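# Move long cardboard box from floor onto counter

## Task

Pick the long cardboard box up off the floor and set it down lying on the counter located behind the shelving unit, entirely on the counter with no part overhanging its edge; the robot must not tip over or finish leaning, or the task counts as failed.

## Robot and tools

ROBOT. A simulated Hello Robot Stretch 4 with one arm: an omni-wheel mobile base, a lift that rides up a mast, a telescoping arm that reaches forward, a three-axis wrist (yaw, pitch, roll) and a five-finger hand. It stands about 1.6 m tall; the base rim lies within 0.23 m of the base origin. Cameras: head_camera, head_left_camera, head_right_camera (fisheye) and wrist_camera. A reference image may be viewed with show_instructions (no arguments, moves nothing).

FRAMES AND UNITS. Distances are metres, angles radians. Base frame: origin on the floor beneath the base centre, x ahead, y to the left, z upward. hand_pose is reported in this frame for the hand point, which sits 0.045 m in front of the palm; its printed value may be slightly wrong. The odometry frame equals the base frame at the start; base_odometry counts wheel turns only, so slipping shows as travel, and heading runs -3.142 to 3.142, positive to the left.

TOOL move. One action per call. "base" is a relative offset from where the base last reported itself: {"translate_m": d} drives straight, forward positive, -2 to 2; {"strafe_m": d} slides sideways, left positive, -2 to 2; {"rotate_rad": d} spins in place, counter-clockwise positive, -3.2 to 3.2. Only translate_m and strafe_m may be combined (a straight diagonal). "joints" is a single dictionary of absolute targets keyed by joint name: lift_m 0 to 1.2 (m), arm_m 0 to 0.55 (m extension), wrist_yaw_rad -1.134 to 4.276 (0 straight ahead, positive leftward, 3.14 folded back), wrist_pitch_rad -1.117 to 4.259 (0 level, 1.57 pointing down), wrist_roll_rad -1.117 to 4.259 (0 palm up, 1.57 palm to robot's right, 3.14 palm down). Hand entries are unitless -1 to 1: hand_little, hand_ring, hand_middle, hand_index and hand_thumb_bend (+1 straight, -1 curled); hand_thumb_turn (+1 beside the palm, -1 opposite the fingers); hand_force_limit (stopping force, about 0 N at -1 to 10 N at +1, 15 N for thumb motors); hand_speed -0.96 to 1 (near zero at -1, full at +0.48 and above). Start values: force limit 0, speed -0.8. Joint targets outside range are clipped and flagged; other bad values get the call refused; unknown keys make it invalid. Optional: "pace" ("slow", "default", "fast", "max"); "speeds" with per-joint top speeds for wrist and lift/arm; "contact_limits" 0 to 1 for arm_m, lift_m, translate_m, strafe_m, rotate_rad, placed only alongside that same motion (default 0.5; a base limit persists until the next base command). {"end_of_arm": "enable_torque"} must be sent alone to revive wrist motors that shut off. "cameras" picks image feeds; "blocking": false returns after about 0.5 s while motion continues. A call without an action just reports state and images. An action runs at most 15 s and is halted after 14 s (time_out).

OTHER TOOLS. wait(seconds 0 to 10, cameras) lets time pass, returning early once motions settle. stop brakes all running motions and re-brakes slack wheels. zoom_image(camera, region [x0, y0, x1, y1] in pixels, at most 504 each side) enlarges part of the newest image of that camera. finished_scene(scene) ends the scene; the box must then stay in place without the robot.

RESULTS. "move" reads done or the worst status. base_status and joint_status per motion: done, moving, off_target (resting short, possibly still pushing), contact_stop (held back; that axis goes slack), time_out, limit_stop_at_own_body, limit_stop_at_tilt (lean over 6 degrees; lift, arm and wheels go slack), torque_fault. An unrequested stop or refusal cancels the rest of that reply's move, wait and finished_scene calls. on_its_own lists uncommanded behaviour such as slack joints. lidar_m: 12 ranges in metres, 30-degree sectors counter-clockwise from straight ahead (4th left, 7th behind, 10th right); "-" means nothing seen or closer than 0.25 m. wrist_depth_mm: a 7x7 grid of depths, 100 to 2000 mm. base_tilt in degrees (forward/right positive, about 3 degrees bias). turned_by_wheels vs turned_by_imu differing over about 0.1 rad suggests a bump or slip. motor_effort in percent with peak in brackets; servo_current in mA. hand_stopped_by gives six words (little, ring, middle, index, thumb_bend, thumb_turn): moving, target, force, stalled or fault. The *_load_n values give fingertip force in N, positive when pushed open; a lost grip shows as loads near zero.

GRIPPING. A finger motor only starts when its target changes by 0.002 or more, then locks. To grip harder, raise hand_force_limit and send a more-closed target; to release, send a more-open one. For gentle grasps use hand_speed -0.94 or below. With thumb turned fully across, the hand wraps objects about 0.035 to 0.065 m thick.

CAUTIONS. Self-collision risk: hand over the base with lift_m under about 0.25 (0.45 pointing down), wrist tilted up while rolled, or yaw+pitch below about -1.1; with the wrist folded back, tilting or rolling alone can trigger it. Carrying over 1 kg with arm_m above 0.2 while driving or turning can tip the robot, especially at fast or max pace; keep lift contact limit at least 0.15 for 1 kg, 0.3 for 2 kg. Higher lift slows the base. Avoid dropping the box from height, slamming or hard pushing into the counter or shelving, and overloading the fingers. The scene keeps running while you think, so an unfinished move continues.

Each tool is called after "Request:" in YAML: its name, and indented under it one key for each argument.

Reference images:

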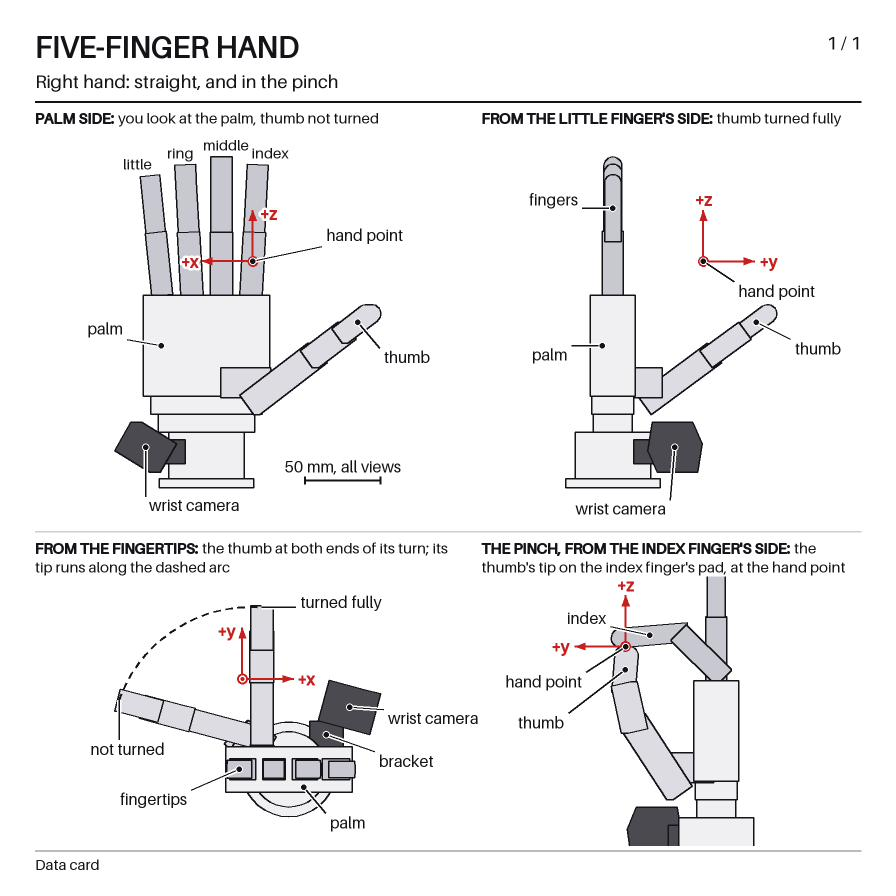

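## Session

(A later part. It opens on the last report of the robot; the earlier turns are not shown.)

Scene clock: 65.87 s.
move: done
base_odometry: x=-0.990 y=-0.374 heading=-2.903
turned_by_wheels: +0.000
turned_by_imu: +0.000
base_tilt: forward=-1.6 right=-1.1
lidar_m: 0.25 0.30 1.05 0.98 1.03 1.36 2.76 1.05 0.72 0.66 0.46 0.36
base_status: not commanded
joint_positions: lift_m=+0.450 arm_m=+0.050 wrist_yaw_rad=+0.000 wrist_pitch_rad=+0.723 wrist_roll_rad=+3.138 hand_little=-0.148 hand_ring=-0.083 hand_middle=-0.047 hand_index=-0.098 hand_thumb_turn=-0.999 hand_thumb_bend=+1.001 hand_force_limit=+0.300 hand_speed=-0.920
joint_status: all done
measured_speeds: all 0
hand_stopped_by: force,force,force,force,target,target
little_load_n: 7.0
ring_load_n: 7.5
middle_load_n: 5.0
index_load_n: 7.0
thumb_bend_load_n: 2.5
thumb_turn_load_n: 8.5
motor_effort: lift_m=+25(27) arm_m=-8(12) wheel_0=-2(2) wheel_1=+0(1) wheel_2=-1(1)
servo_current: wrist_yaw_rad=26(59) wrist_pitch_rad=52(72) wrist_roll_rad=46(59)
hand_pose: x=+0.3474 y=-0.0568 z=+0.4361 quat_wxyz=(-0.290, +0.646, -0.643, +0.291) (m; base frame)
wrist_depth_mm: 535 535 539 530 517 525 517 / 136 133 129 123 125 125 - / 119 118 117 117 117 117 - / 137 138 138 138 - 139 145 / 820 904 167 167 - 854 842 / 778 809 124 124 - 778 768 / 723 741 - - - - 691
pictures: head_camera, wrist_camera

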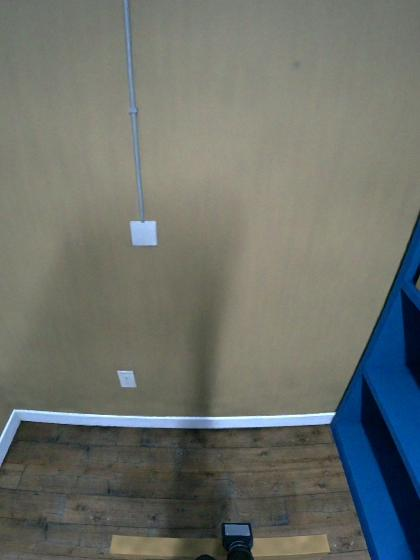

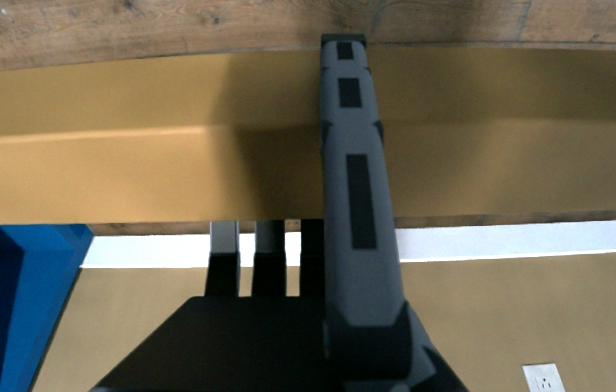

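Request:
move:
  base: {"translate_m": -1.6, "strafe_m": 0.15}
  cameras: ["head_left_camera","head_right_camera"]

Request:
move:
  base: {"rotate_rad": -1.57}
  pace: "slow"
  cameras: ["head_camera","head_left_camera","head_right_camera"]

Scene clock: 74.17 s.
move: done
base_odometry: x=+0.601 y=-0.143 heading=-2.904
turned_by_wheels: +0.000
turned_by_imu: +0.004
base_tilt: forward=-1.4 right=-1.0
lidar_m: 0.28 0.29 0.82 0.77 0.79 1.05 1.16 1.19 1.64 0.90 0.41 0.35
base_status: done
joint_positions: lift_m=+0.450 arm_m=+0.050 wrist_yaw_rad=+0.000 wrist_pitch_rad=+0.723 wrist_roll_rad=+3.138 hand_little=-0.148 hand_ring=-0.083 hand_middle=-0.047 hand_index=-0.098 hand_thumb_turn=-0.999 hand_thumb_bend=+1.001 hand_force_limit=+0.300 hand_speed=-0.920
joint_status: not commanded
measured_speeds: all 0
hand_stopped_by: force,force,force,force,target,target
little_load_n: 6.5
ring_load_n: 8.0
middle_load_n: 5.5
index_load_n: 7.0
thumb_bend_load_n: 2.0
thumb_turn_load_n: 9.0
motor_effort: lift_m=+25(25) arm_m=-8(9) wheel_0=-1(7) wheel_1=+0(6) wheel_2=-1(11)
servo_current: wrist_yaw_rad=46(65) wrist_pitch_rad=59(72) wrist_roll_rad=39(59)
hand_pose: x=+0.3474 y=-0.0568 z=+0.4361 quat_wxyz=(-0.290, +0.646, -0.643, +0.291) (m; base frame)
wrist_depth_mm: 530 535 544 530 517 521 525 / 136 132 129 123 125 125 - / 119 118 117 117 117 117 - / 137 138 138 138 - 139 145 / 976 991 167 167 - 991 991 / 1138 1255 124 125 - 1182 1229 / 1281 1308 - - - - -
pictures: head_left_camera, head_right_camera

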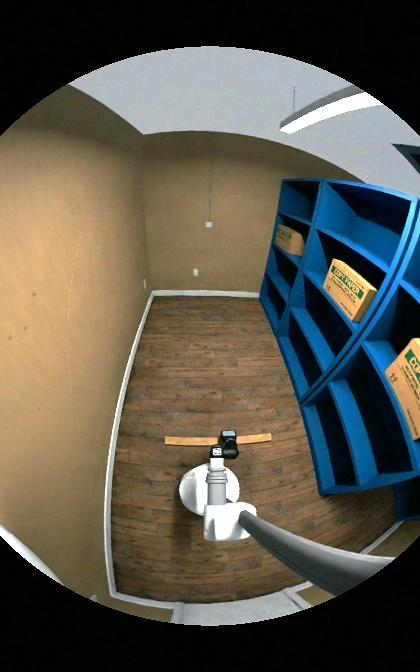

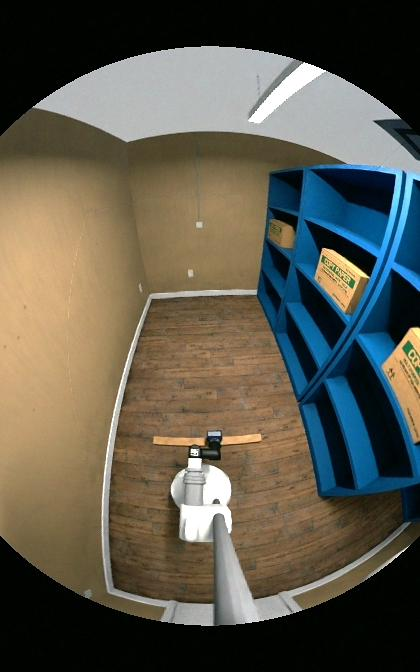

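Scene clock: 77.03 s.
move: done
base_odometry: x=+0.601 y=-0.143 heading=+1.810
turned_by_wheels: -1.570
turned_by_imu: -1.559
base_tilt: forward=-1.7 right=-1.0
lidar_m: 0.27 0.31 1.25 2.51 1.14 0.80 0.77 0.80 1.06 1.11 0.42 0.36
base_status: done
joint_positions: lift_m=+0.450 arm_m=+0.050 wrist_yaw_rad=+0.000 wrist_pitch_rad=+0.723 wrist_roll_rad=+3.138 hand_little=-0.148 hand_ring=-0.083 hand_middle=-0.047 hand_index=-0.098 hand_thumb_turn=-0.999 hand_thumb_bend=+1.001 hand_force_limit=+0.300 hand_speed=-0.920
joint_status: not commanded
measured_speeds: all 0
hand_stopped_by: force,force,force,force,target,target
little_load_n: 6.5
ring_load_n: 8.0
middle_load_n: 5.0
index_load_n: 6.5
thumb_bend_load_n: 2.0
thumb_turn_load_n: 8.5
motor_effort: lift_m=+24(25) arm_m=-8(9) wheel_0=+0(6) wheel_1=+0(8) wheel_2=+0(7)
servo_current: wrist_yaw_rad=26(52) wrist_pitch_rad=52(65) wrist_roll_rad=39(52)
hand_pose: x=+0.3474 y=-0.0568 z=+0.4361 quat_wxyz=(-0.290, +0.646, -0.643, +0.291) (m; base frame)
wrist_depth_mm: 535 535 544 530 517 530 521 / 136 132 129 123 125 125 - / 119 118 117 117 117 117 - / 137 138 138 138 - 139 145 / 1008 991 167 167 - 842 854 / 1281 1281 124 125 - - - / 1537 - - - - - -
pictures: head_camera, head_left_camera, head_right_camera

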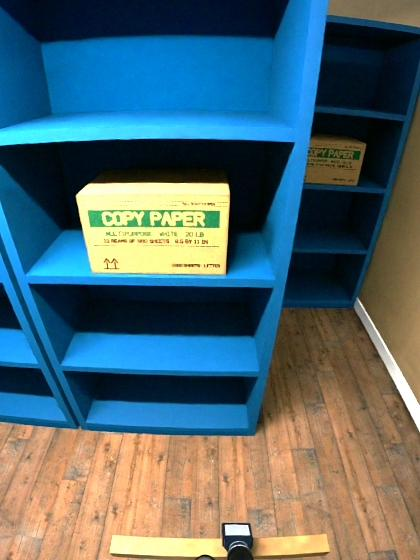

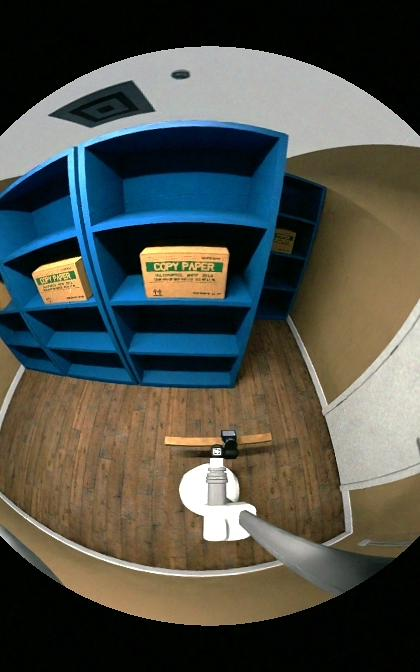

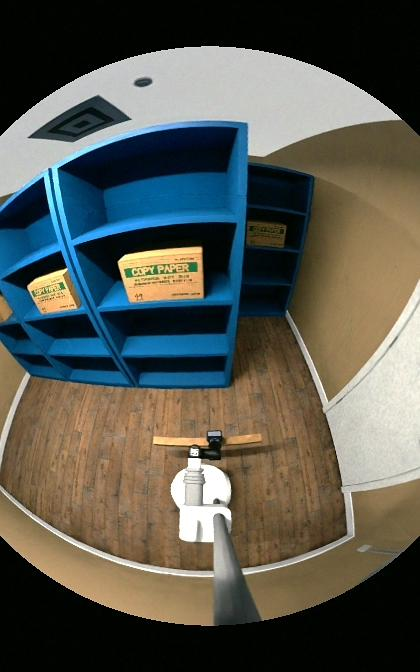

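Request:
move:
  base: {"strafe_m": -0.58}
  cameras: ["head_camera","head_left_camera","head_right_camera"]

Scene clock: 82.50 s.
move: done
base_odometry: x=+1.164 y=-0.005 heading=+1.810
turned_by_wheels: +0.000
turned_by_imu: +0.001
base_tilt: forward=-1.4 right=-1.0
lidar_m: 0.28 0.30 1.29 3.11 1.12 0.79 0.74 0.78 0.64 0.57 0.44 0.36
base_status: done
joint_positions: lift_m=+0.450 arm_m=+0.050 wrist_yaw_rad=+0.000 wrist_pitch_rad=+0.723 wrist_roll_rad=+3.138 hand_little=-0.148 hand_ring=-0.083 hand_middle=-0.047 hand_index=-0.098 hand_thumb_turn=-0.999 hand_thumb_bend=+1.001 hand_force_limit=+0.300 hand_speed=-0.920
joint_status: not commanded
measured_speeds: all 0
hand_stopped_by: force,force,force,force,target,target
little_load_n: 7.0
ring_load_n: 7.5
middle_load_n: 5.5
index_load_n: 6.5
thumb_bend_load_n: 2.0
thumb_turn_load_n: 9.0
motor_effort: lift_m=+24(25) arm_m=-8(9) wheel_0=+0(9) wheel_1=+0(13) wheel_2=+0(5)
servo_current: wrist_yaw_rad=46(65) wrist_pitch_rad=52(72) wrist_roll_rad=59(59)
hand_pose: x=+0.3474 y=-0.0568 z=+0.4361 quat_wxyz=(-0.290, +0.646, -0.643, +0.291) (m; base frame)
wrist_depth_mm: 535 535 539 530 521 530 521 / 136 132 129 123 125 125 - / 119 118 117 117 117 117 - / 138 138 138 138 - 139 144 / - 946 167 167 - 866 854 / - 1078 124 125 - - 1042 / - - - - - - -
pictures: head_camera, head_left_camera, head_right_camera

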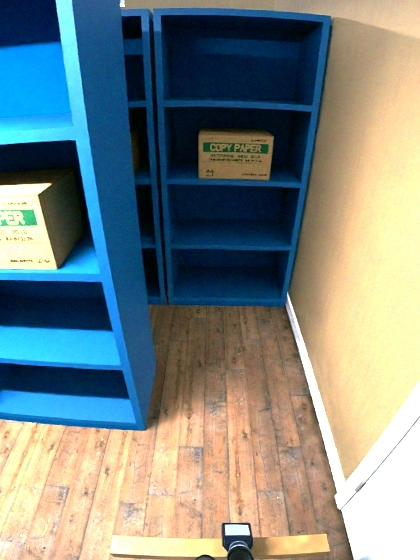

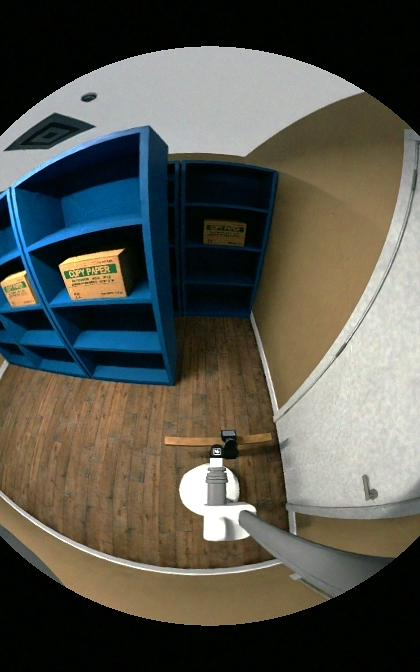

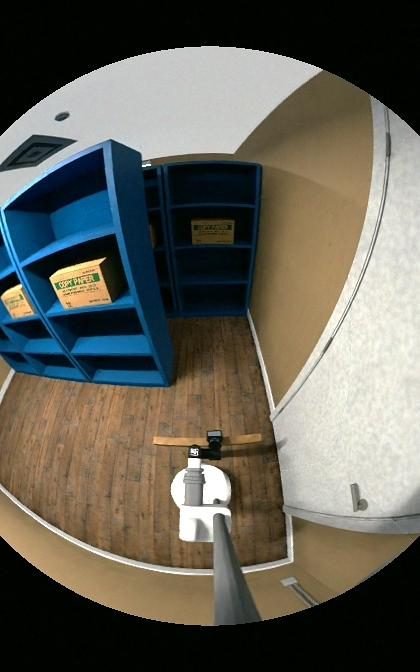

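Request:
move:
  base: {"translate_m": 0.45, "strafe_m": -0.08}
  cameras: ["head_camera","head_left_camera","head_right_camera","wrist_camera"]

Scene clock: 88.07 s.
move: done
base_odometry: x=+1.135 y=+0.451 heading=+1.810
turned_by_wheels: +0.000
turned_by_imu: +0.000
base_tilt: forward=-1.4 right=-1.0
lidar_m: 0.27 0.30 0.69 1.73 1.76 1.26 1.19 0.72 0.53 0.48 0.44 0.36
base_status: done
joint_positions: lift_m=+0.450 arm_m=+0.050 wrist_yaw_rad=+0.000 wrist_pitch_rad=+0.723 wrist_roll_rad=+3.138 hand_little=-0.148 hand_ring=-0.083 hand_middle=-0.047 hand_index=-0.098 hand_thumb_turn=-0.999 hand_thumb_bend=+1.001 hand_force_limit=+0.300 hand_speed=-0.920
joint_status: not commanded
measured_speeds: all 0
hand_stopped_by: force,force,force,force,target,target
little_load_n: 7.0
ring_load_n: 8.0
middle_load_n: 5.0
index_load_n: 6.5
thumb_bend_load_n: 2.0
thumb_turn_load_n: 8.5
motor_effort: lift_m=+24(24) arm_m=-8(9) wheel_0=+0(7) wheel_1=+1(6) wheel_2=+1(11)
servo_current: wrist_yaw_rad=46(65) wrist_pitch_rad=46(72) wrist_roll_rad=39(52)
hand_pose: x=+0.3474 y=-0.0568 z=+0.4361 quat_wxyz=(-0.290, +0.646, -0.643, +0.291) (m; base frame)
wrist_depth_mm: 530 539 539 530 517 525 521 / 136 132 129 123 125 125 - / 119 118 117 117 117 117 - / 138 138 138 138 - 139 - / - 904 167 167 - 976 - / - - 124 125 - - - / - - - - - - -
pictures: head_camera, head_left_camera, head_right_camera, wrist_camera

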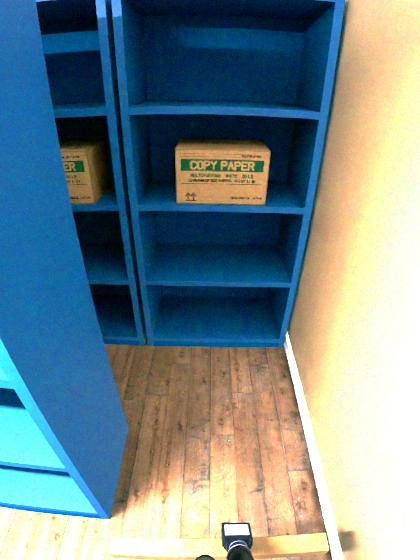

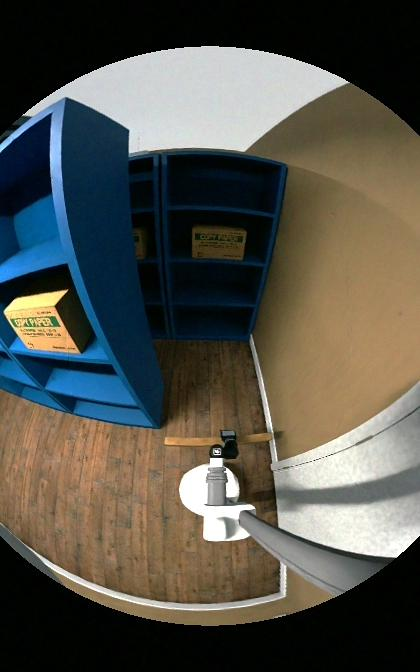

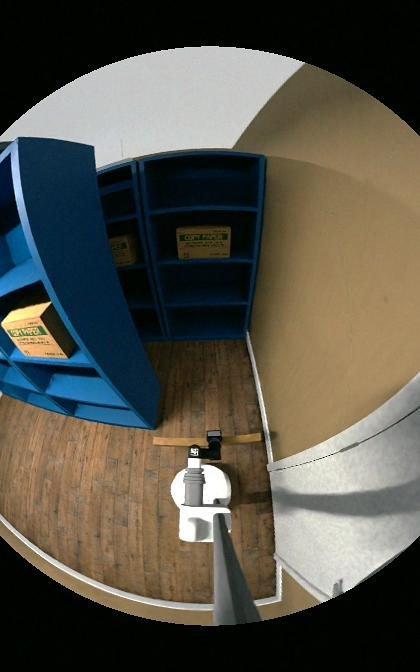

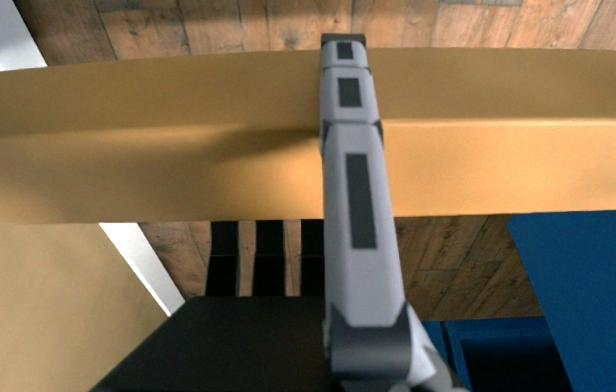

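Request:
move:
  base: {"translate_m": 0.4, "strafe_m": -0.01}
  cameras: ["head_camera","head_left_camera","head_right_camera","wrist_camera"]

Scene clock: 92.57 s.
move: done
base_odometry: x=+1.050 y=+0.842 heading=+1.810
turned_by_wheels: +0.000
turned_by_imu: +0.000
base_tilt: forward=-1.7 right=-0.9
lidar_m: 0.27 0.29 0.43 0.43 2.37 1.67 1.57 0.73 0.53 0.48 0.44 0.35
base_status: done
joint_positions: lift_m=+0.450 arm_m=+0.050 wrist_yaw_rad=+0.000 wrist_pitch_rad=+0.723 wrist_roll_rad=+3.138 hand_little=-0.148 hand_ring=-0.083 hand_middle=-0.047 hand_index=-0.098 hand_thumb_turn=-0.999 hand_thumb_bend=+1.001 hand_force_limit=+0.300 hand_speed=-0.920
joint_status: not commanded
measured_speeds: all 0
hand_stopped_by: force,force,force,force,target,target
little_load_n: 7.0
ring_load_n: 7.5
middle_load_n: 5.5
index_load_n: 6.5
thumb_bend_load_n: 2.0
thumb_turn_load_n: 8.5
motor_effort: lift_m=+24(25) arm_m=-8(9) wheel_0=+1(7) wheel_1=+0(7) wheel_2=+0(12)
servo_current: wrist_yaw_rad=39(59) wrist_pitch_rad=46(65) wrist_roll_rad=52(65)
hand_pose: x=+0.3473 y=-0.0568 z=+0.4361 quat_wxyz=(-0.290, +0.646, -0.643, +0.291) (m; base frame)
wrist_depth_mm: 525 539 544 530 517 521 521 / 136 133 129 123 125 125 - / 119 118 117 117 117 117 - / 137 138 138 138 - 139 145 / - 904 167 167 - 946 991 / - - 124 125 - - 1042 / - - - - - - 1281
pictures: head_camera, head_left_camera, head_right_camera, wrist_camera

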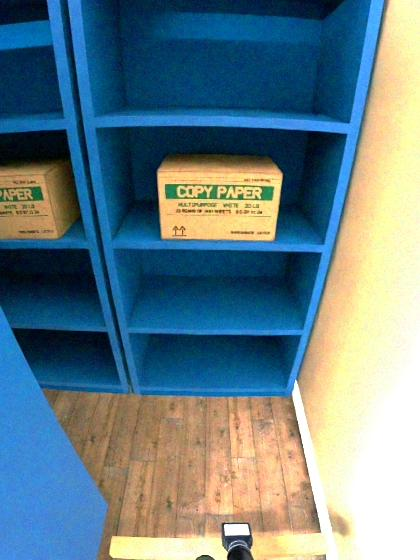

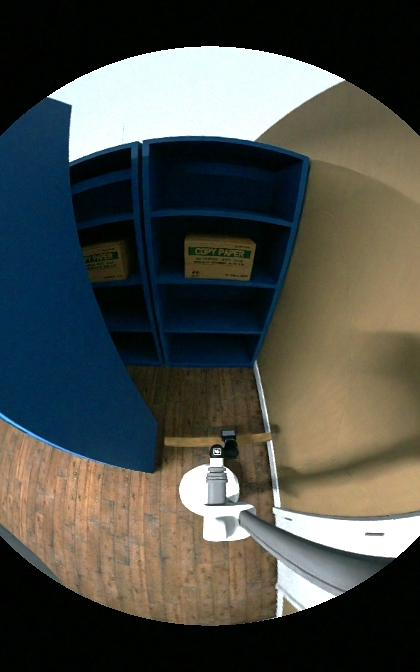

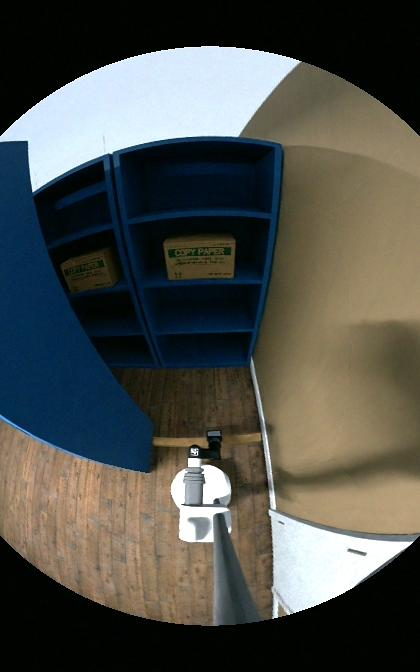

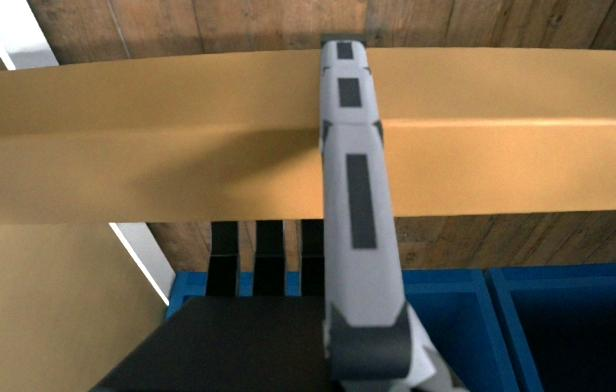

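Request:
move:
  joints: {"wrist_pitch_rad": 0.0, "lift_m": 0.5}
  speeds: {"wrist_pitch_rad": 0.6}
  cameras: ["head_camera"]

Request:
move:
  joints: {"wrist_roll_rad": 1.57}
  speeds: {"wrist_roll_rad": 0.6}
  cameras: ["head_camera", "head_left_camera", "wrist_camera"]

Scene clock: 101.83 s.
move: done
base_odometry: x=+1.050 y=+0.842 heading=+1.810
turned_by_wheels: +0.000
turned_by_imu: +0.001
base_tilt: forward=-1.4 right=-1.0
lidar_m: 0.39 0.38 0.42 0.43 2.33 1.66 1.58 0.72 0.52 0.47 0.50 0.42
base_status: not commanded
joint_positions: lift_m=+0.500 arm_m=+0.050 wrist_yaw_rad=+0.000 wrist_pitch_rad=+0.011 wrist_roll_rad=+3.138 hand_little=-0.148 hand_ring=-0.083 hand_middle=-0.047 hand_index=-0.098 hand_thumb_turn=-0.999 hand_thumb_bend=+1.001 hand_force_limit=+0.300 hand_speed=-0.920
joint_status: all done
measured_speeds: all 0
hand_stopped_by: force,force,force,force,target,target
little_load_n: 7.0
ring_load_n: 7.5
middle_load_n: 5.0
index_load_n: 6.5
thumb_bend_load_n: 2.0
thumb_turn_load_n: 8.5
motor_effort: lift_m=+25(27) arm_m=-8(8) wheel_0=+1(1) wheel_1=+0(1) wheel_2=+1(1)
servo_current: wrist_yaw_rad=52(59) wrist_pitch_rad=72(124) wrist_roll_rad=46(52)
hand_pose: x=+0.4420 y=-0.0567 z=+0.6151 quat_wxyz=(-0.496, +0.504, -0.502, +0.498) (m; base frame)
wrist_depth_mm: - - - - - 878 1042 / 135 132 129 123 125 125 - / 119 118 117 117 117 117 - / 137 138 138 138 - 139 145 / - - 165 167 - 891 1308 / - - 124 125 - 891 891 / - - - - - - 960
pictures: head_camera

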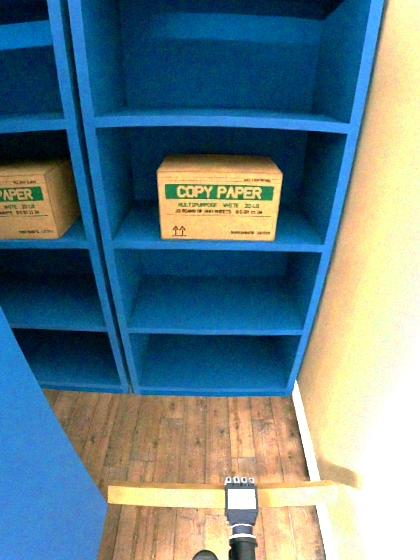

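Scene clock: 104.93 s.
move: done
base_odometry: x=+1.050 y=+0.842 heading=+1.810
turned_by_wheels: +0.000
turned_by_imu: +0.000
base_tilt: forward=-1.5 right=-1.0
lidar_m: 1.14 0.61 0.41 0.43 2.34 1.66 1.56 0.74 0.53 0.49 0.52 0.41
base_status: not commanded
joint_positions: lift_m=+0.500 arm_m=+0.050 wrist_yaw_rad=+0.000 wrist_pitch_rad=+0.011 wrist_roll_rad=+1.573 hand_little=-0.148 hand_ring=-0.083 hand_middle=-0.047 hand_index=-0.098 hand_thumb_turn=-0.999 hand_thumb_bend=+1.001 hand_force_limit=+0.300 hand_speed=-0.920
joint_status: all done
measured_speeds: all 0
hand_stopped_by: force,force,force,force,target,target
little_load_n: 6.0
ring_load_n: 6.5
middle_load_n: 4.0
index_load_n: 6.5
thumb_bend_load_n: 1.5
thumb_turn_load_n: 7.5
motor_effort: lift_m=+25(25) arm_m=-8(8) wheel_0=+1(1) wheel_1=+0(1) wheel_2=+0(1)
servo_current: wrist_yaw_rad=52(59) wrist_pitch_rad=59(78) wrist_roll_rad=46(91)
hand_pose: x=+0.4423 y=-0.1474 z=+0.6445 quat_wxyz=(-0.001, +0.711, -0.001, +0.703) (m; base frame)
wrist_depth_mm: - - - - - - 759 / 134 132 128 123 125 125 - / 120 118 117 117 117 117 - / 138 138 138 138 - 139 145 / 960 891 167 167 - - 866 / 1008 904 124 125 - - 854 / 1042 1205 - - - - 917
pictures: head_camera, head_left_camera, wrist_camera

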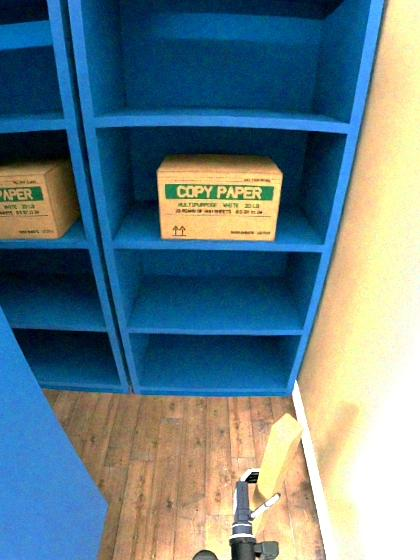

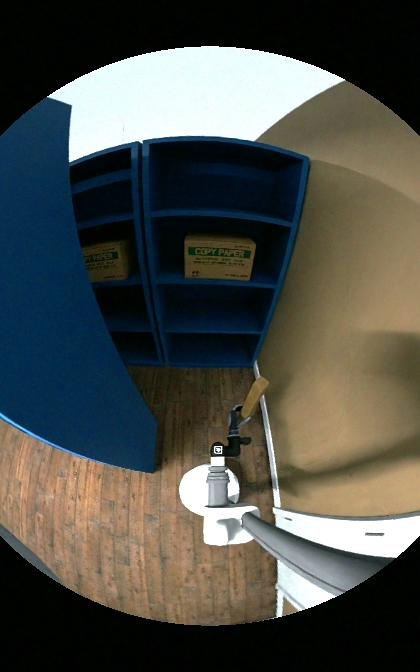

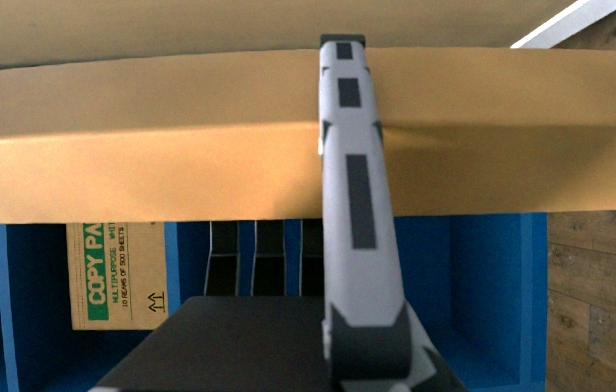

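Request:
move:
  base: {"translate_m": 0.5}
  joints: {"arm_m": 0.0}

Request:
move:
  base: {"rotate_rad": 0.8}
  pace: "slow"
  cameras: ["head_camera", "head_left_camera","head_right_camera"]

Scene clock: 110.47 s.
move: done
base_odometry: x=+0.932 y=+1.327 heading=+1.810
turned_by_wheels: +0.000
turned_by_imu: +0.000
base_tilt: forward=-1.4 right=-0.9
lidar_m: 0.63 0.67 0.93 0.41 0.43 2.17 2.08 0.74 0.50 0.46 0.49 0.36
base_status: done
joint_positions: lift_m=+0.500 arm_m=+0.000 wrist_yaw_rad=+0.000 wrist_pitch_rad=+0.011 wrist_roll_rad=+1.573 hand_little=-0.148 hand_ring=-0.083 hand_middle=-0.047 hand_index=-0.098 hand_thumb_turn=-0.999 hand_thumb_bend=+1.001 hand_force_limit=+0.300 hand_speed=-0.920
joint_status: all done
measured_speeds: all 0
hand_stopped_by: force,force,force,force,target,target
little_load_n: 5.5
ring_load_n: 6.5
middle_load_n: 4.0
index_load_n: 6.5
thumb_bend_load_n: 2.0
thumb_turn_load_n: 7.5
motor_effort: lift_m=+24(25) arm_m=-8(11) wheel_0=+0(6) wheel_1=+0(7) wheel_2=+0(11)
servo_current: wrist_yaw_rad=52(72) wrist_pitch_rad=46(78) wrist_roll_rad=52(59)
hand_pose: x=+0.3924 y=-0.1474 z=+0.6445 quat_wxyz=(-0.001, +0.711, -0.001, +0.703) (m; base frame)
wrist_depth_mm: 449 549 - - 452 - - / 135 132 129 123 125 125 - / 120 118 117 117 117 117 - / 138 138 138 139 - 139 - / 459 627 167 167 - 917 - / 455 574 124 124 - - - / 452 521 - - - - -
pictures: none

Scene clock: 112.53 s.
move: done
base_odometry: x=+0.932 y=+1.328 heading=+2.610
turned_by_wheels: +0.800
turned_by_imu: +0.795
base_tilt: forward=-1.5 right=-1.3
lidar_m: 0.75 0.42 0.41 0.49 2.08 1.02 0.57 0.49 0.48 0.56 0.66 0.35
base_status: done
joint_positions: lift_m=+0.500 arm_m=+0.000 wrist_yaw_rad=+0.000 wrist_pitch_rad=+0.011 wrist_roll_rad=+1.573 hand_little=-0.148 hand_ring=-0.083 hand_middle=-0.047 hand_index=-0.098 hand_thumb_turn=-0.999 hand_thumb_bend=+1.001 hand_force_limit=+0.300 hand_speed=-0.920
joint_status: not commanded
measured_speeds: all 0
hand_stopped_by: force,force,force,force,target,target
little_load_n: 5.5
ring_load_n: 6.5
middle_load_n: 4.5
index_load_n: 6.5
thumb_bend_load_n: 1.5
thumb_turn_load_n: 7.5
motor_effort: lift_m=+24(25) arm_m=-8(9) wheel_0=-2(5) wheel_1=-1(7) wheel_2=+0(7)
servo_current: wrist_yaw_rad=33(59) wrist_pitch_rad=46(78) wrist_roll_rad=46(52)
hand_pose: x=+0.3924 y=-0.1474 z=+0.6445 quat_wxyz=(-0.001, +0.711, -0.001, +0.703) (m; base frame)
wrist_depth_mm: 421 640 809 809 402 820 - / 136 132 129 123 126 125 - / 120 118 117 117 117 117 - / 138 138 138 139 - 139 145 / 707 707 165 167 - 960 778 / 820 878 124 124 - 976 866 / - - - - - - 917
pictures: head_camera, head_left_camera, head_right_camera

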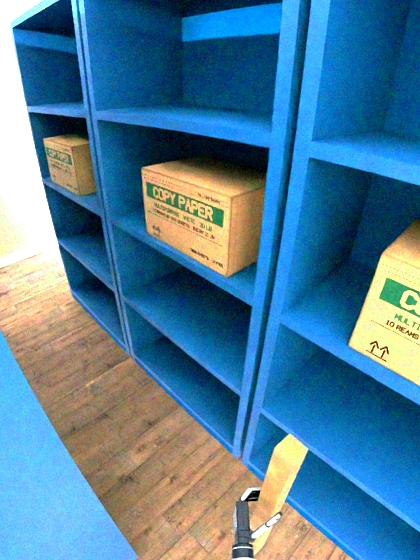

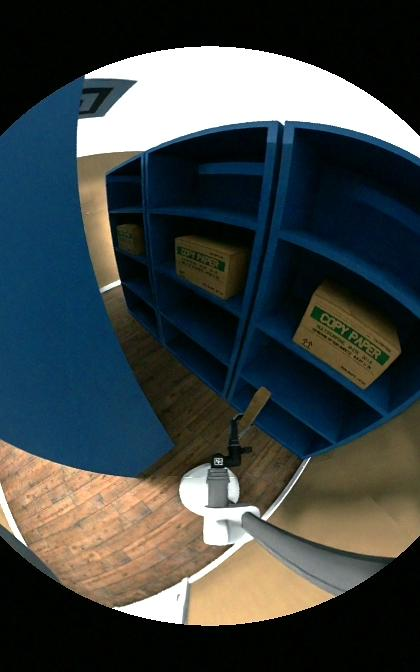

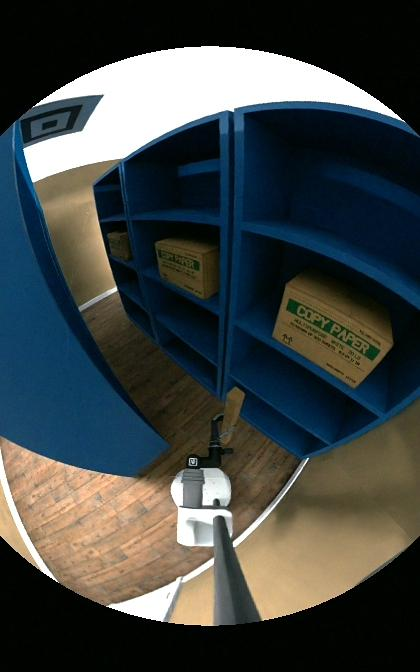

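Request:
move:
  base: {"translate_m": 0.11, "strafe_m": -0.115}

Request:
move:
  base: {"rotate_rad": 0.72}
  pace: "slow"
  cameras: ["head_camera", "head_left_camera","head_right_camera"]

Scene clock: 115.83 s.
move: done
base_odometry: x=+0.895 y=+1.482 heading=+2.609
turned_by_wheels: +0.000
turned_by_imu: +0.000
base_tilt: forward=-1.4 right=-1.1
lidar_m: 0.59 1.00 0.45 0.49 2.24 0.99 0.56 0.47 0.49 0.56 0.50 0.36
base_status: done
joint_positions: lift_m=+0.500 arm_m=+0.000 wrist_yaw_rad=+0.000 wrist_pitch_rad=+0.011 wrist_roll_rad=+1.573 hand_little=-0.148 hand_ring=-0.083 hand_middle=-0.047 hand_index=-0.098 hand_thumb_turn=-0.999 hand_thumb_bend=+1.001 hand_force_limit=+0.300 hand_speed=-0.920
joint_status: not commanded
measured_speeds: all 0
hand_stopped_by: force,force,force,force,target,target
little_load_n: 5.5
ring_load_n: 6.5
middle_load_n: 4.5
index_load_n: 6.5
thumb_bend_load_n: 2.0
thumb_turn_load_n: 7.5
motor_effort: lift_m=+24(25) arm_m=-8(9) wheel_0=-2(9) wheel_1=+0(6) wheel_2=+0(10)
servo_current: wrist_yaw_rad=46(52) wrist_pitch_rad=72(91) wrist_roll_rad=52(59)
hand_pose: x=+0.3924 y=-0.1474 z=+0.6445 quat_wxyz=(-0.001, +0.711, -0.001, +0.703) (m; base frame)
wrist_depth_mm: 421 640 691 668 355 250 691 / 136 132 129 123 126 125 - / 119 118 117 117 117 117 - / 138 138 138 138 - 139 145 / 418 433 167 167 - 473 484 / 597 477 124 125 - 917 809 / 691 691 - - - - 831
pictures: none

Scene clock: 117.83 s.
move: done
base_odometry: x=+0.895 y=+1.482 heading=-2.954
turned_by_wheels: +0.720
turned_by_imu: +0.716
base_tilt: forward=-1.5 right=-1.0
lidar_m: 0.52 0.43 0.57 2.23 0.78 0.51 0.46 0.48 0.55 0.48 0.51 0.38
base_status: done
joint_positions: lift_m=+0.500 arm_m=+0.000 wrist_yaw_rad=+0.000 wrist_pitch_rad=+0.010 wrist_roll_rad=+1.573 hand_little=-0.148 hand_ring=-0.083 hand_middle=-0.047 hand_index=-0.098 hand_thumb_turn=-0.999 hand_thumb_bend=+1.001 hand_force_limit=+0.300 hand_speed=-0.920
joint_status: not commanded
measured_speeds: all 0
hand_stopped_by: force,force,force,force,target,target
little_load_n: 5.5
ring_load_n: 6.5
middle_load_n: 4.5
index_load_n: 6.5
thumb_bend_load_n: 1.5
thumb_turn_load_n: 7.5
motor_effort: lift_m=+24(25) arm_m=-8(9) wheel_0=-1(5) wheel_1=-1(6) wheel_2=+0(6)
servo_current: wrist_yaw_rad=39(52) wrist_pitch_rad=59(78) wrist_roll_rad=39(59)
hand_pose: x=+0.3924 y=-0.1474 z=+0.6446 quat_wxyz=(-0.001, +0.711, -0.001, +0.703) (m; base frame)
wrist_depth_mm: 683 707 - 143 142 931 768 / 136 132 129 123 126 125 - / 120 118 117 117 118 117 - / 138 138 138 138 - 139 145 / - - - 167 - 1078 866 / 1430 1182 124 124 - - 866 / - - - - - - -
pictures: head_camera, head_left_camera, head_right_camera

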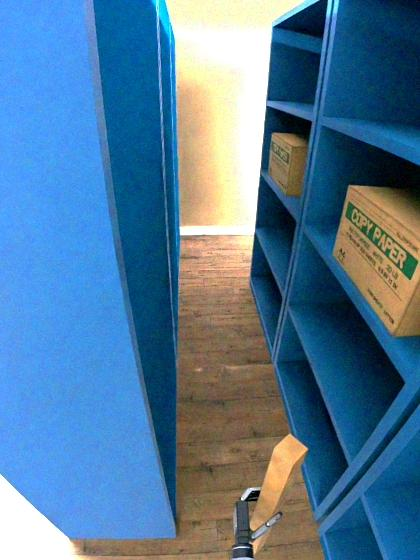

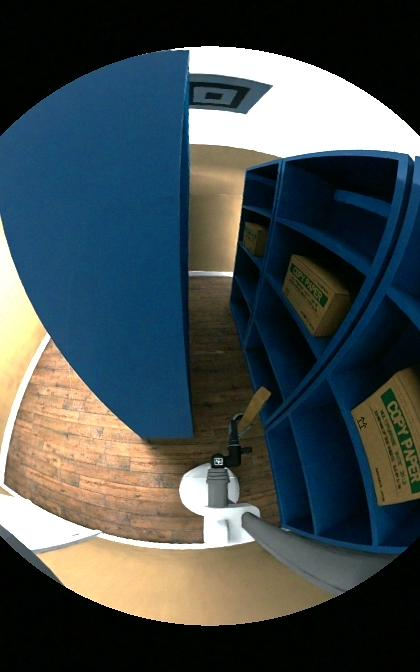

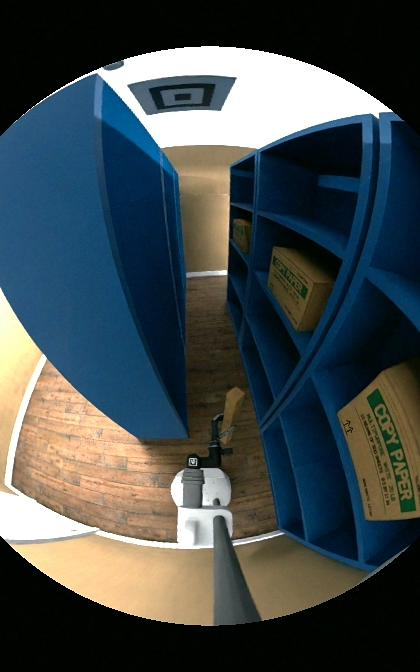

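Request:
move:
  base: {"strafe_m": -0.17}
  contact_limits: {"strafe_m": 0.2}

Request:
move:
  base: {"rotate_rad": 0.04}
  cameras: ["head_camera", "head_left_camera","head_right_camera"]

Scene clock: 121.60 s.
move: done
base_odometry: x=+0.864 y=+1.650 heading=-2.954
turned_by_wheels: +0.000
turned_by_imu: +0.001
base_tilt: forward=-1.5 right=-1.2
lidar_m: 1.00 0.51 0.59 2.39 0.72 0.49 0.45 0.45 0.36 0.33 0.33 0.34
base_status: done
joint_positions: lift_m=+0.500 arm_m=+0.000 wrist_yaw_rad=+0.000 wrist_pitch_rad=+0.010 wrist_roll_rad=+1.573 hand_little=-0.148 hand_ring=-0.083 hand_middle=-0.047 hand_index=-0.098 hand_thumb_turn=-0.999 hand_thumb_bend=+1.001 hand_force_limit=+0.300 hand_speed=-0.920
joint_status: not commanded
measured_speeds: all 0
hand_stopped_by: force,force,force,force,target,target
little_load_n: 5.5
ring_load_n: 6.5
middle_load_n: 4.0
index_load_n: 6.5
thumb_bend_load_n: 2.0
thumb_turn_load_n: 7.0
motor_effort: lift_m=+24(25) arm_m=-8(9) wheel_0=+0(8) wheel_1=+1(9) wheel_2=+1(3)
servo_current: wrist_yaw_rad=26(65) wrist_pitch_rad=46(78) wrist_roll_rad=46(59)
contact_limits: strafe_m 0.2
hand_pose: x=+0.3924 y=-0.1474 z=+0.6446 quat_wxyz=(-0.001, +0.711, -0.001, +0.703) (m; base frame)
wrist_depth_mm: - - 1098 831 382 917 778 / 134 132 129 123 126 125 - / 119 118 117 117 118 117 - / 138 138 138 139 - 139 145 / - - - 167 - 1098 866 / - - 124 125 - 1042 866 / 1229 - - - - - 866
pictures: none

Scene clock: 122.17 s.
move: done
base_odometry: x=+0.864 y=+1.649 heading=-2.914
turned_by_wheels: +0.040
turned_by_imu: +0.040
base_tilt: forward=-1.5 right=-0.9
lidar_m: 1.13 0.50 0.60 2.41 0.71 0.45 0.44 0.47 0.35 0.32 0.35 0.37
base_status: done
joint_positions: lift_m=+0.500 arm_m=+0.000 wrist_yaw_rad=+0.000 wrist_pitch_rad=+0.010 wrist_roll_rad=+1.573 hand_little=-0.148 hand_ring=-0.083 hand_middle=-0.047 hand_index=-0.098 hand_thumb_turn=-0.999 hand_thumb_bend=+1.001 hand_force_limit=+0.300 hand_speed=-0.920
joint_status: not commanded
measured_speeds: all 0
hand_stopped_by: force,force,force,force,target,target
little_load_n: 5.5
ring_load_n: 6.5
middle_load_n: 4.5
index_load_n: 6.5
thumb_bend_load_n: 1.5
thumb_turn_load_n: 7.5
motor_effort: lift_m=+24(25) arm_m=-8(8) wheel_0=-1(3) wheel_1=-1(4) wheel_2=-1(6)
servo_current: wrist_yaw_rad=39(46) wrist_pitch_rad=72(78) wrist_roll_rad=46(59)
hand_pose: x=+0.3924 y=-0.1474 z=+0.6446 quat_wxyz=(-0.001, +0.711, -0.001, +0.703) (m; base frame)
wrist_depth_mm: - - - 143 404 931 768 / 135 132 129 123 126 125 - / 120 118 117 117 117 117 - / 138 138 138 138 - 139 145 / - - - 167 - 1098 866 / 1308 1182 124 124 - 1025 878 / - - - - - - -
pictures: head_camera, head_left_camera, head_right_camera

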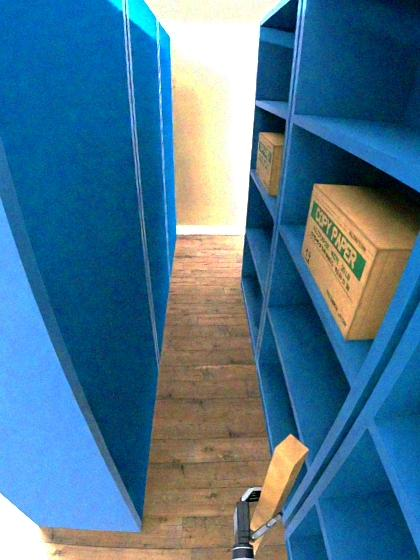

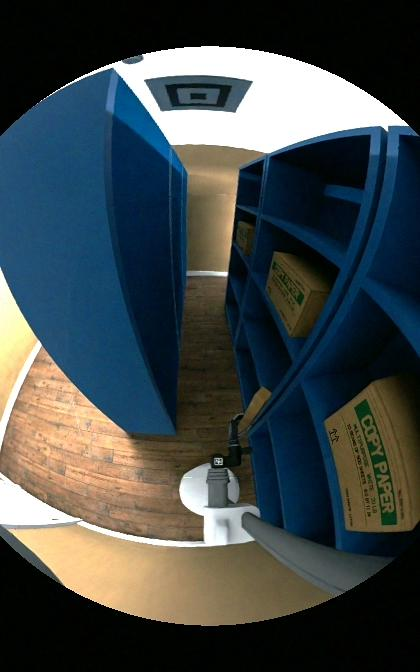

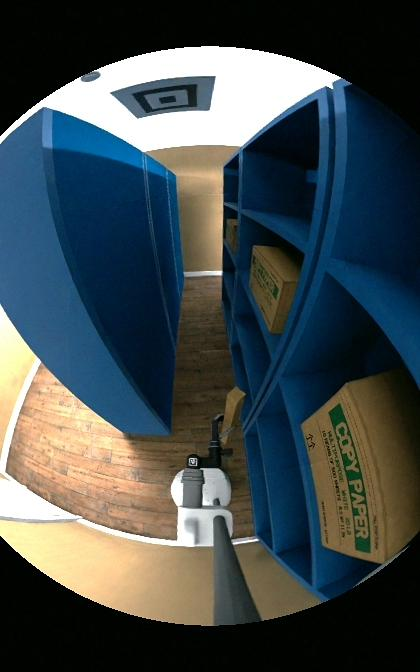

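Request:
move:
  base: {"translate_m": 0.5, "strafe_m": -0.03}
  contact_limits: {"translate_m": 0.2, "strafe_m": 0.2}
  cameras: ["head_camera"]

"contact_limits": translate_m and strafe_m are given together and make one move, which takes one limit: state it under one of them only
Scene clock: 125.83 s.
base_odometry: x=+0.864 y=+1.649 heading=-2.914
turned_by_wheels: +0.000
turned_by_imu: +0.000
base_tilt: forward=-1.5 right=-0.9
lidar_m: 1.11 0.51 0.62 2.41 0.67 0.48 0.42 0.45 0.36 0.33 0.35 0.36
base_status: done
joint_positions: lift_m=+0.500 arm_m=+0.000 wrist_yaw_rad=+0.000 wrist_pitch_rad=+0.010 wrist_roll_rad=+1.573 hand_little=-0.148 hand_ring=-0.083 hand_middle=-0.047 hand_index=-0.098 hand_thumb_turn=-0.999 hand_thumb_bend=+1.001 hand_force_limit=+0.300 hand_speed=-0.920
joint_status: not commanded
measured_speeds: all 0
hand_stopped_by: force,force,force,force,target,target
little_load_n: 5.5
ring_load_n: 6.5
middle_load_n: 4.5
index_load_n: 6.5
thumb_bend_load_n: 2.0
thumb_turn_load_n: 7.5
motor_effort: lift_m=+24(25) arm_m=-8(8) wheel_0=-1(3) wheel_1=-1(4) wheel_2=+0(6)
servo_current: wrist_yaw_rad=33(46) wrist_pitch_rad=72(78) wrist_roll_rad=52(59)
hand_pose: x=+0.3924 y=-0.1474 z=+0.6446 quat_wxyz=(-0.001, +0.711, -0.001, +0.703) (m; base frame)
wrist_depth_mm: - - - 143 404 931 768 / 135 132 129 123 126 125 - / 120 118 117 117 117 117 - / 138 138 138 139 - 139 145 / - - - 167 - 1098 866 / 1308 1182 124 125 - 1025 866 / - - - - - - -
pictures: none

Request:
move:
  base: {"translate_m": 0.5, "strafe_m": -0.03}
  contact_limits: {"translate_m": 0.2}
  cameras: ["head_camera","head_left_camera","head_right_camera"]

Scene clock: 129.53 s.
move: done
base_odometry: x=+0.370 y=+1.566 heading=-2.914
turned_by_wheels: +0.000
turned_by_imu: +0.000
base_tilt: forward=-1.6 right=-0.9
lidar_m: 0.93 0.45 0.31 0.28 1.44 1.00 0.94 0.46 0.30 0.27 0.29 0.37
base_status: done
joint_positions: lift_m=+0.500 arm_m=+0.000 wrist_yaw_rad=+0.000 wrist_pitch_rad=+0.010 wrist_roll_rad=+1.573 hand_little=-0.148 hand_ring=-0.083 hand_middle=-0.047 hand_index=-0.098 hand_thumb_turn=-0.999 hand_thumb_bend=+1.001 hand_force_limit=+0.300 hand_speed=-0.920
joint_status: not commanded
measured_speeds: all 0
hand_stopped_by: force,force,force,force,target,target
little_load_n: 5.5
ring_load_n: 6.0
middle_load_n: 4.5
index_load_n: 6.5
thumb_bend_load_n: 1.5
thumb_turn_load_n: 7.5
motor_effort: lift_m=+24(25) arm_m=-8(8) wheel_0=+0(6) wheel_1=-2(7) wheel_2=+1(11)
servo_current: wrist_yaw_rad=39(59) wrist_pitch_rad=72(78) wrist_roll_rad=46(59)
contact_limits: translate_m 0.2
hand_pose: x=+0.3924 y=-0.1474 z=+0.6446 quat_wxyz=(-0.001, +0.711, -0.001, +0.703) (m; base frame)
wrist_depth_mm: - 634 640 634 355 289 661 / 134 132 129 123 126 125 - / 120 118 117 117 117 117 - / 138 138 138 139 - 139 145 / - - - 167 - 1098 866 / - 1366 124 125 - 1025 866 / 1118 1138 - - - - 878
pictures: head_camera, head_left_camera, head_right_camera

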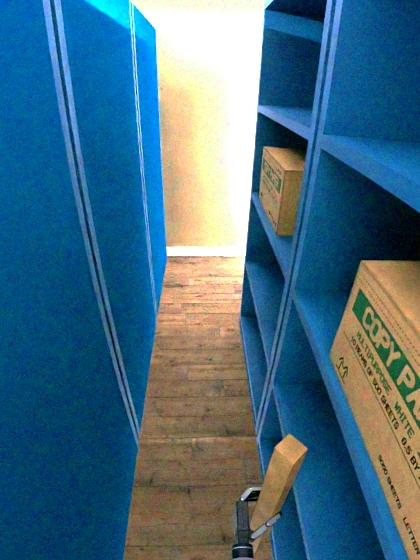

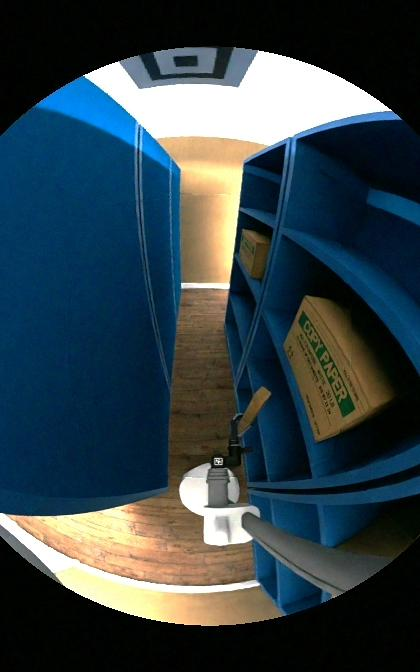

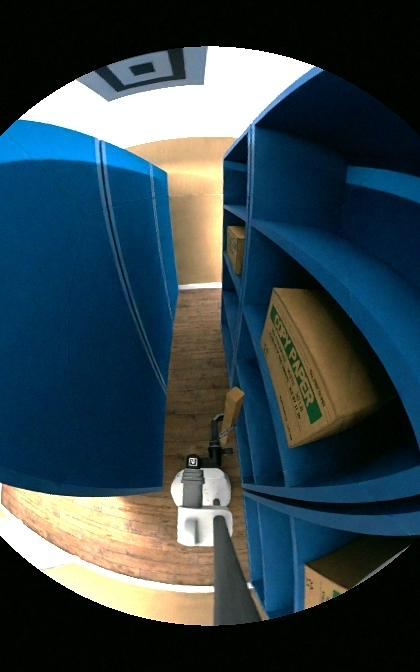

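Request:
move:
  base: {"translate_m": 0.5, "strafe_m": 0.005}
  contact_limits: {"translate_m": 0.2}
  cameras: ["head_camera","head_left_camera","head_right_camera"]

Scene clock: 133.53 s.
move: done
base_odometry: x=-0.116 y=+1.448 heading=-2.914
turned_by_wheels: +0.000
turned_by_imu: +0.000
base_tilt: forward=-1.4 right=-1.0
lidar_m: 0.84 0.51 0.34 0.30 0.31 0.45 1.40 0.41 0.27 0.25 0.26 0.33
base_status: done
joint_positions: lift_m=+0.500 arm_m=+0.000 wrist_yaw_rad=+0.000 wrist_pitch_rad=+0.010 wrist_roll_rad=+1.573 hand_little=-0.148 hand_ring=-0.083 hand_middle=-0.047 hand_index=-0.098 hand_thumb_turn=-0.999 hand_thumb_bend=+1.001 hand_force_limit=+0.300 hand_speed=-0.920
joint_status: not commanded
measured_speeds: all 0
hand_stopped_by: force,force,force,force,target,target
little_load_n: 5.5
ring_load_n: 6.0
middle_load_n: 4.0
index_load_n: 6.5
thumb_bend_load_n: 2.0
thumb_turn_load_n: 7.5
motor_effort: lift_m=+24(25) arm_m=-8(8) wheel_0=-1(6) wheel_1=+0(7) wheel_2=+1(10)
servo_current: wrist_yaw_rad=39(59) wrist_pitch_rad=52(78) wrist_roll_rad=33(59)
contact_limits: translate_m 0.2
hand_pose: x=+0.3924 y=-0.1474 z=+0.6446 quat_wxyz=(-0.001, +0.711, -0.001, +0.703) (m; base frame)
wrist_depth_mm: 223 231 229 218 220 220 231 / 136 132 129 123 126 125 - / 120 118 117 117 117 117 - / 138 138 138 139 - 139 145 / - - - 167 - 1078 854 / - - 124 124 - 1025 878 / - - - - - - 917
pictures: head_camera, head_left_camera, head_right_camera

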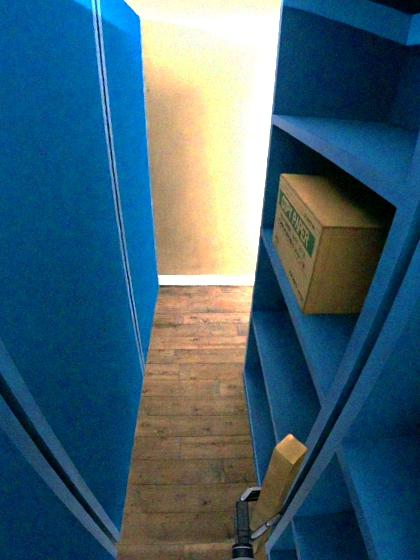

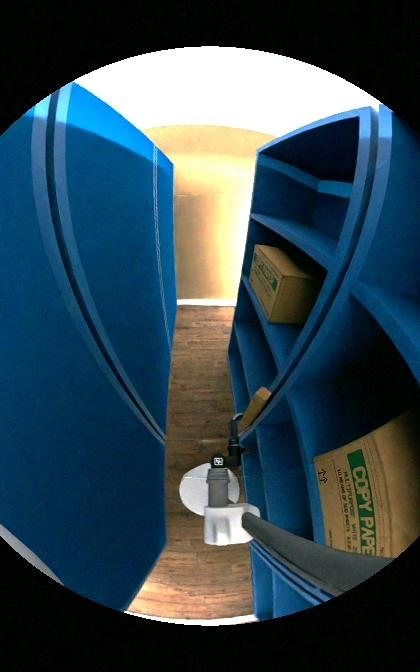

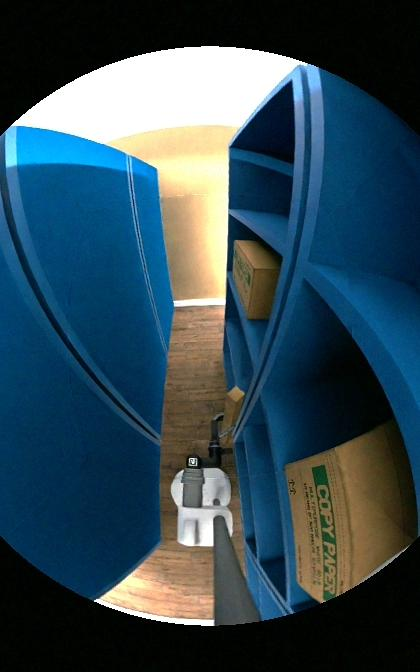

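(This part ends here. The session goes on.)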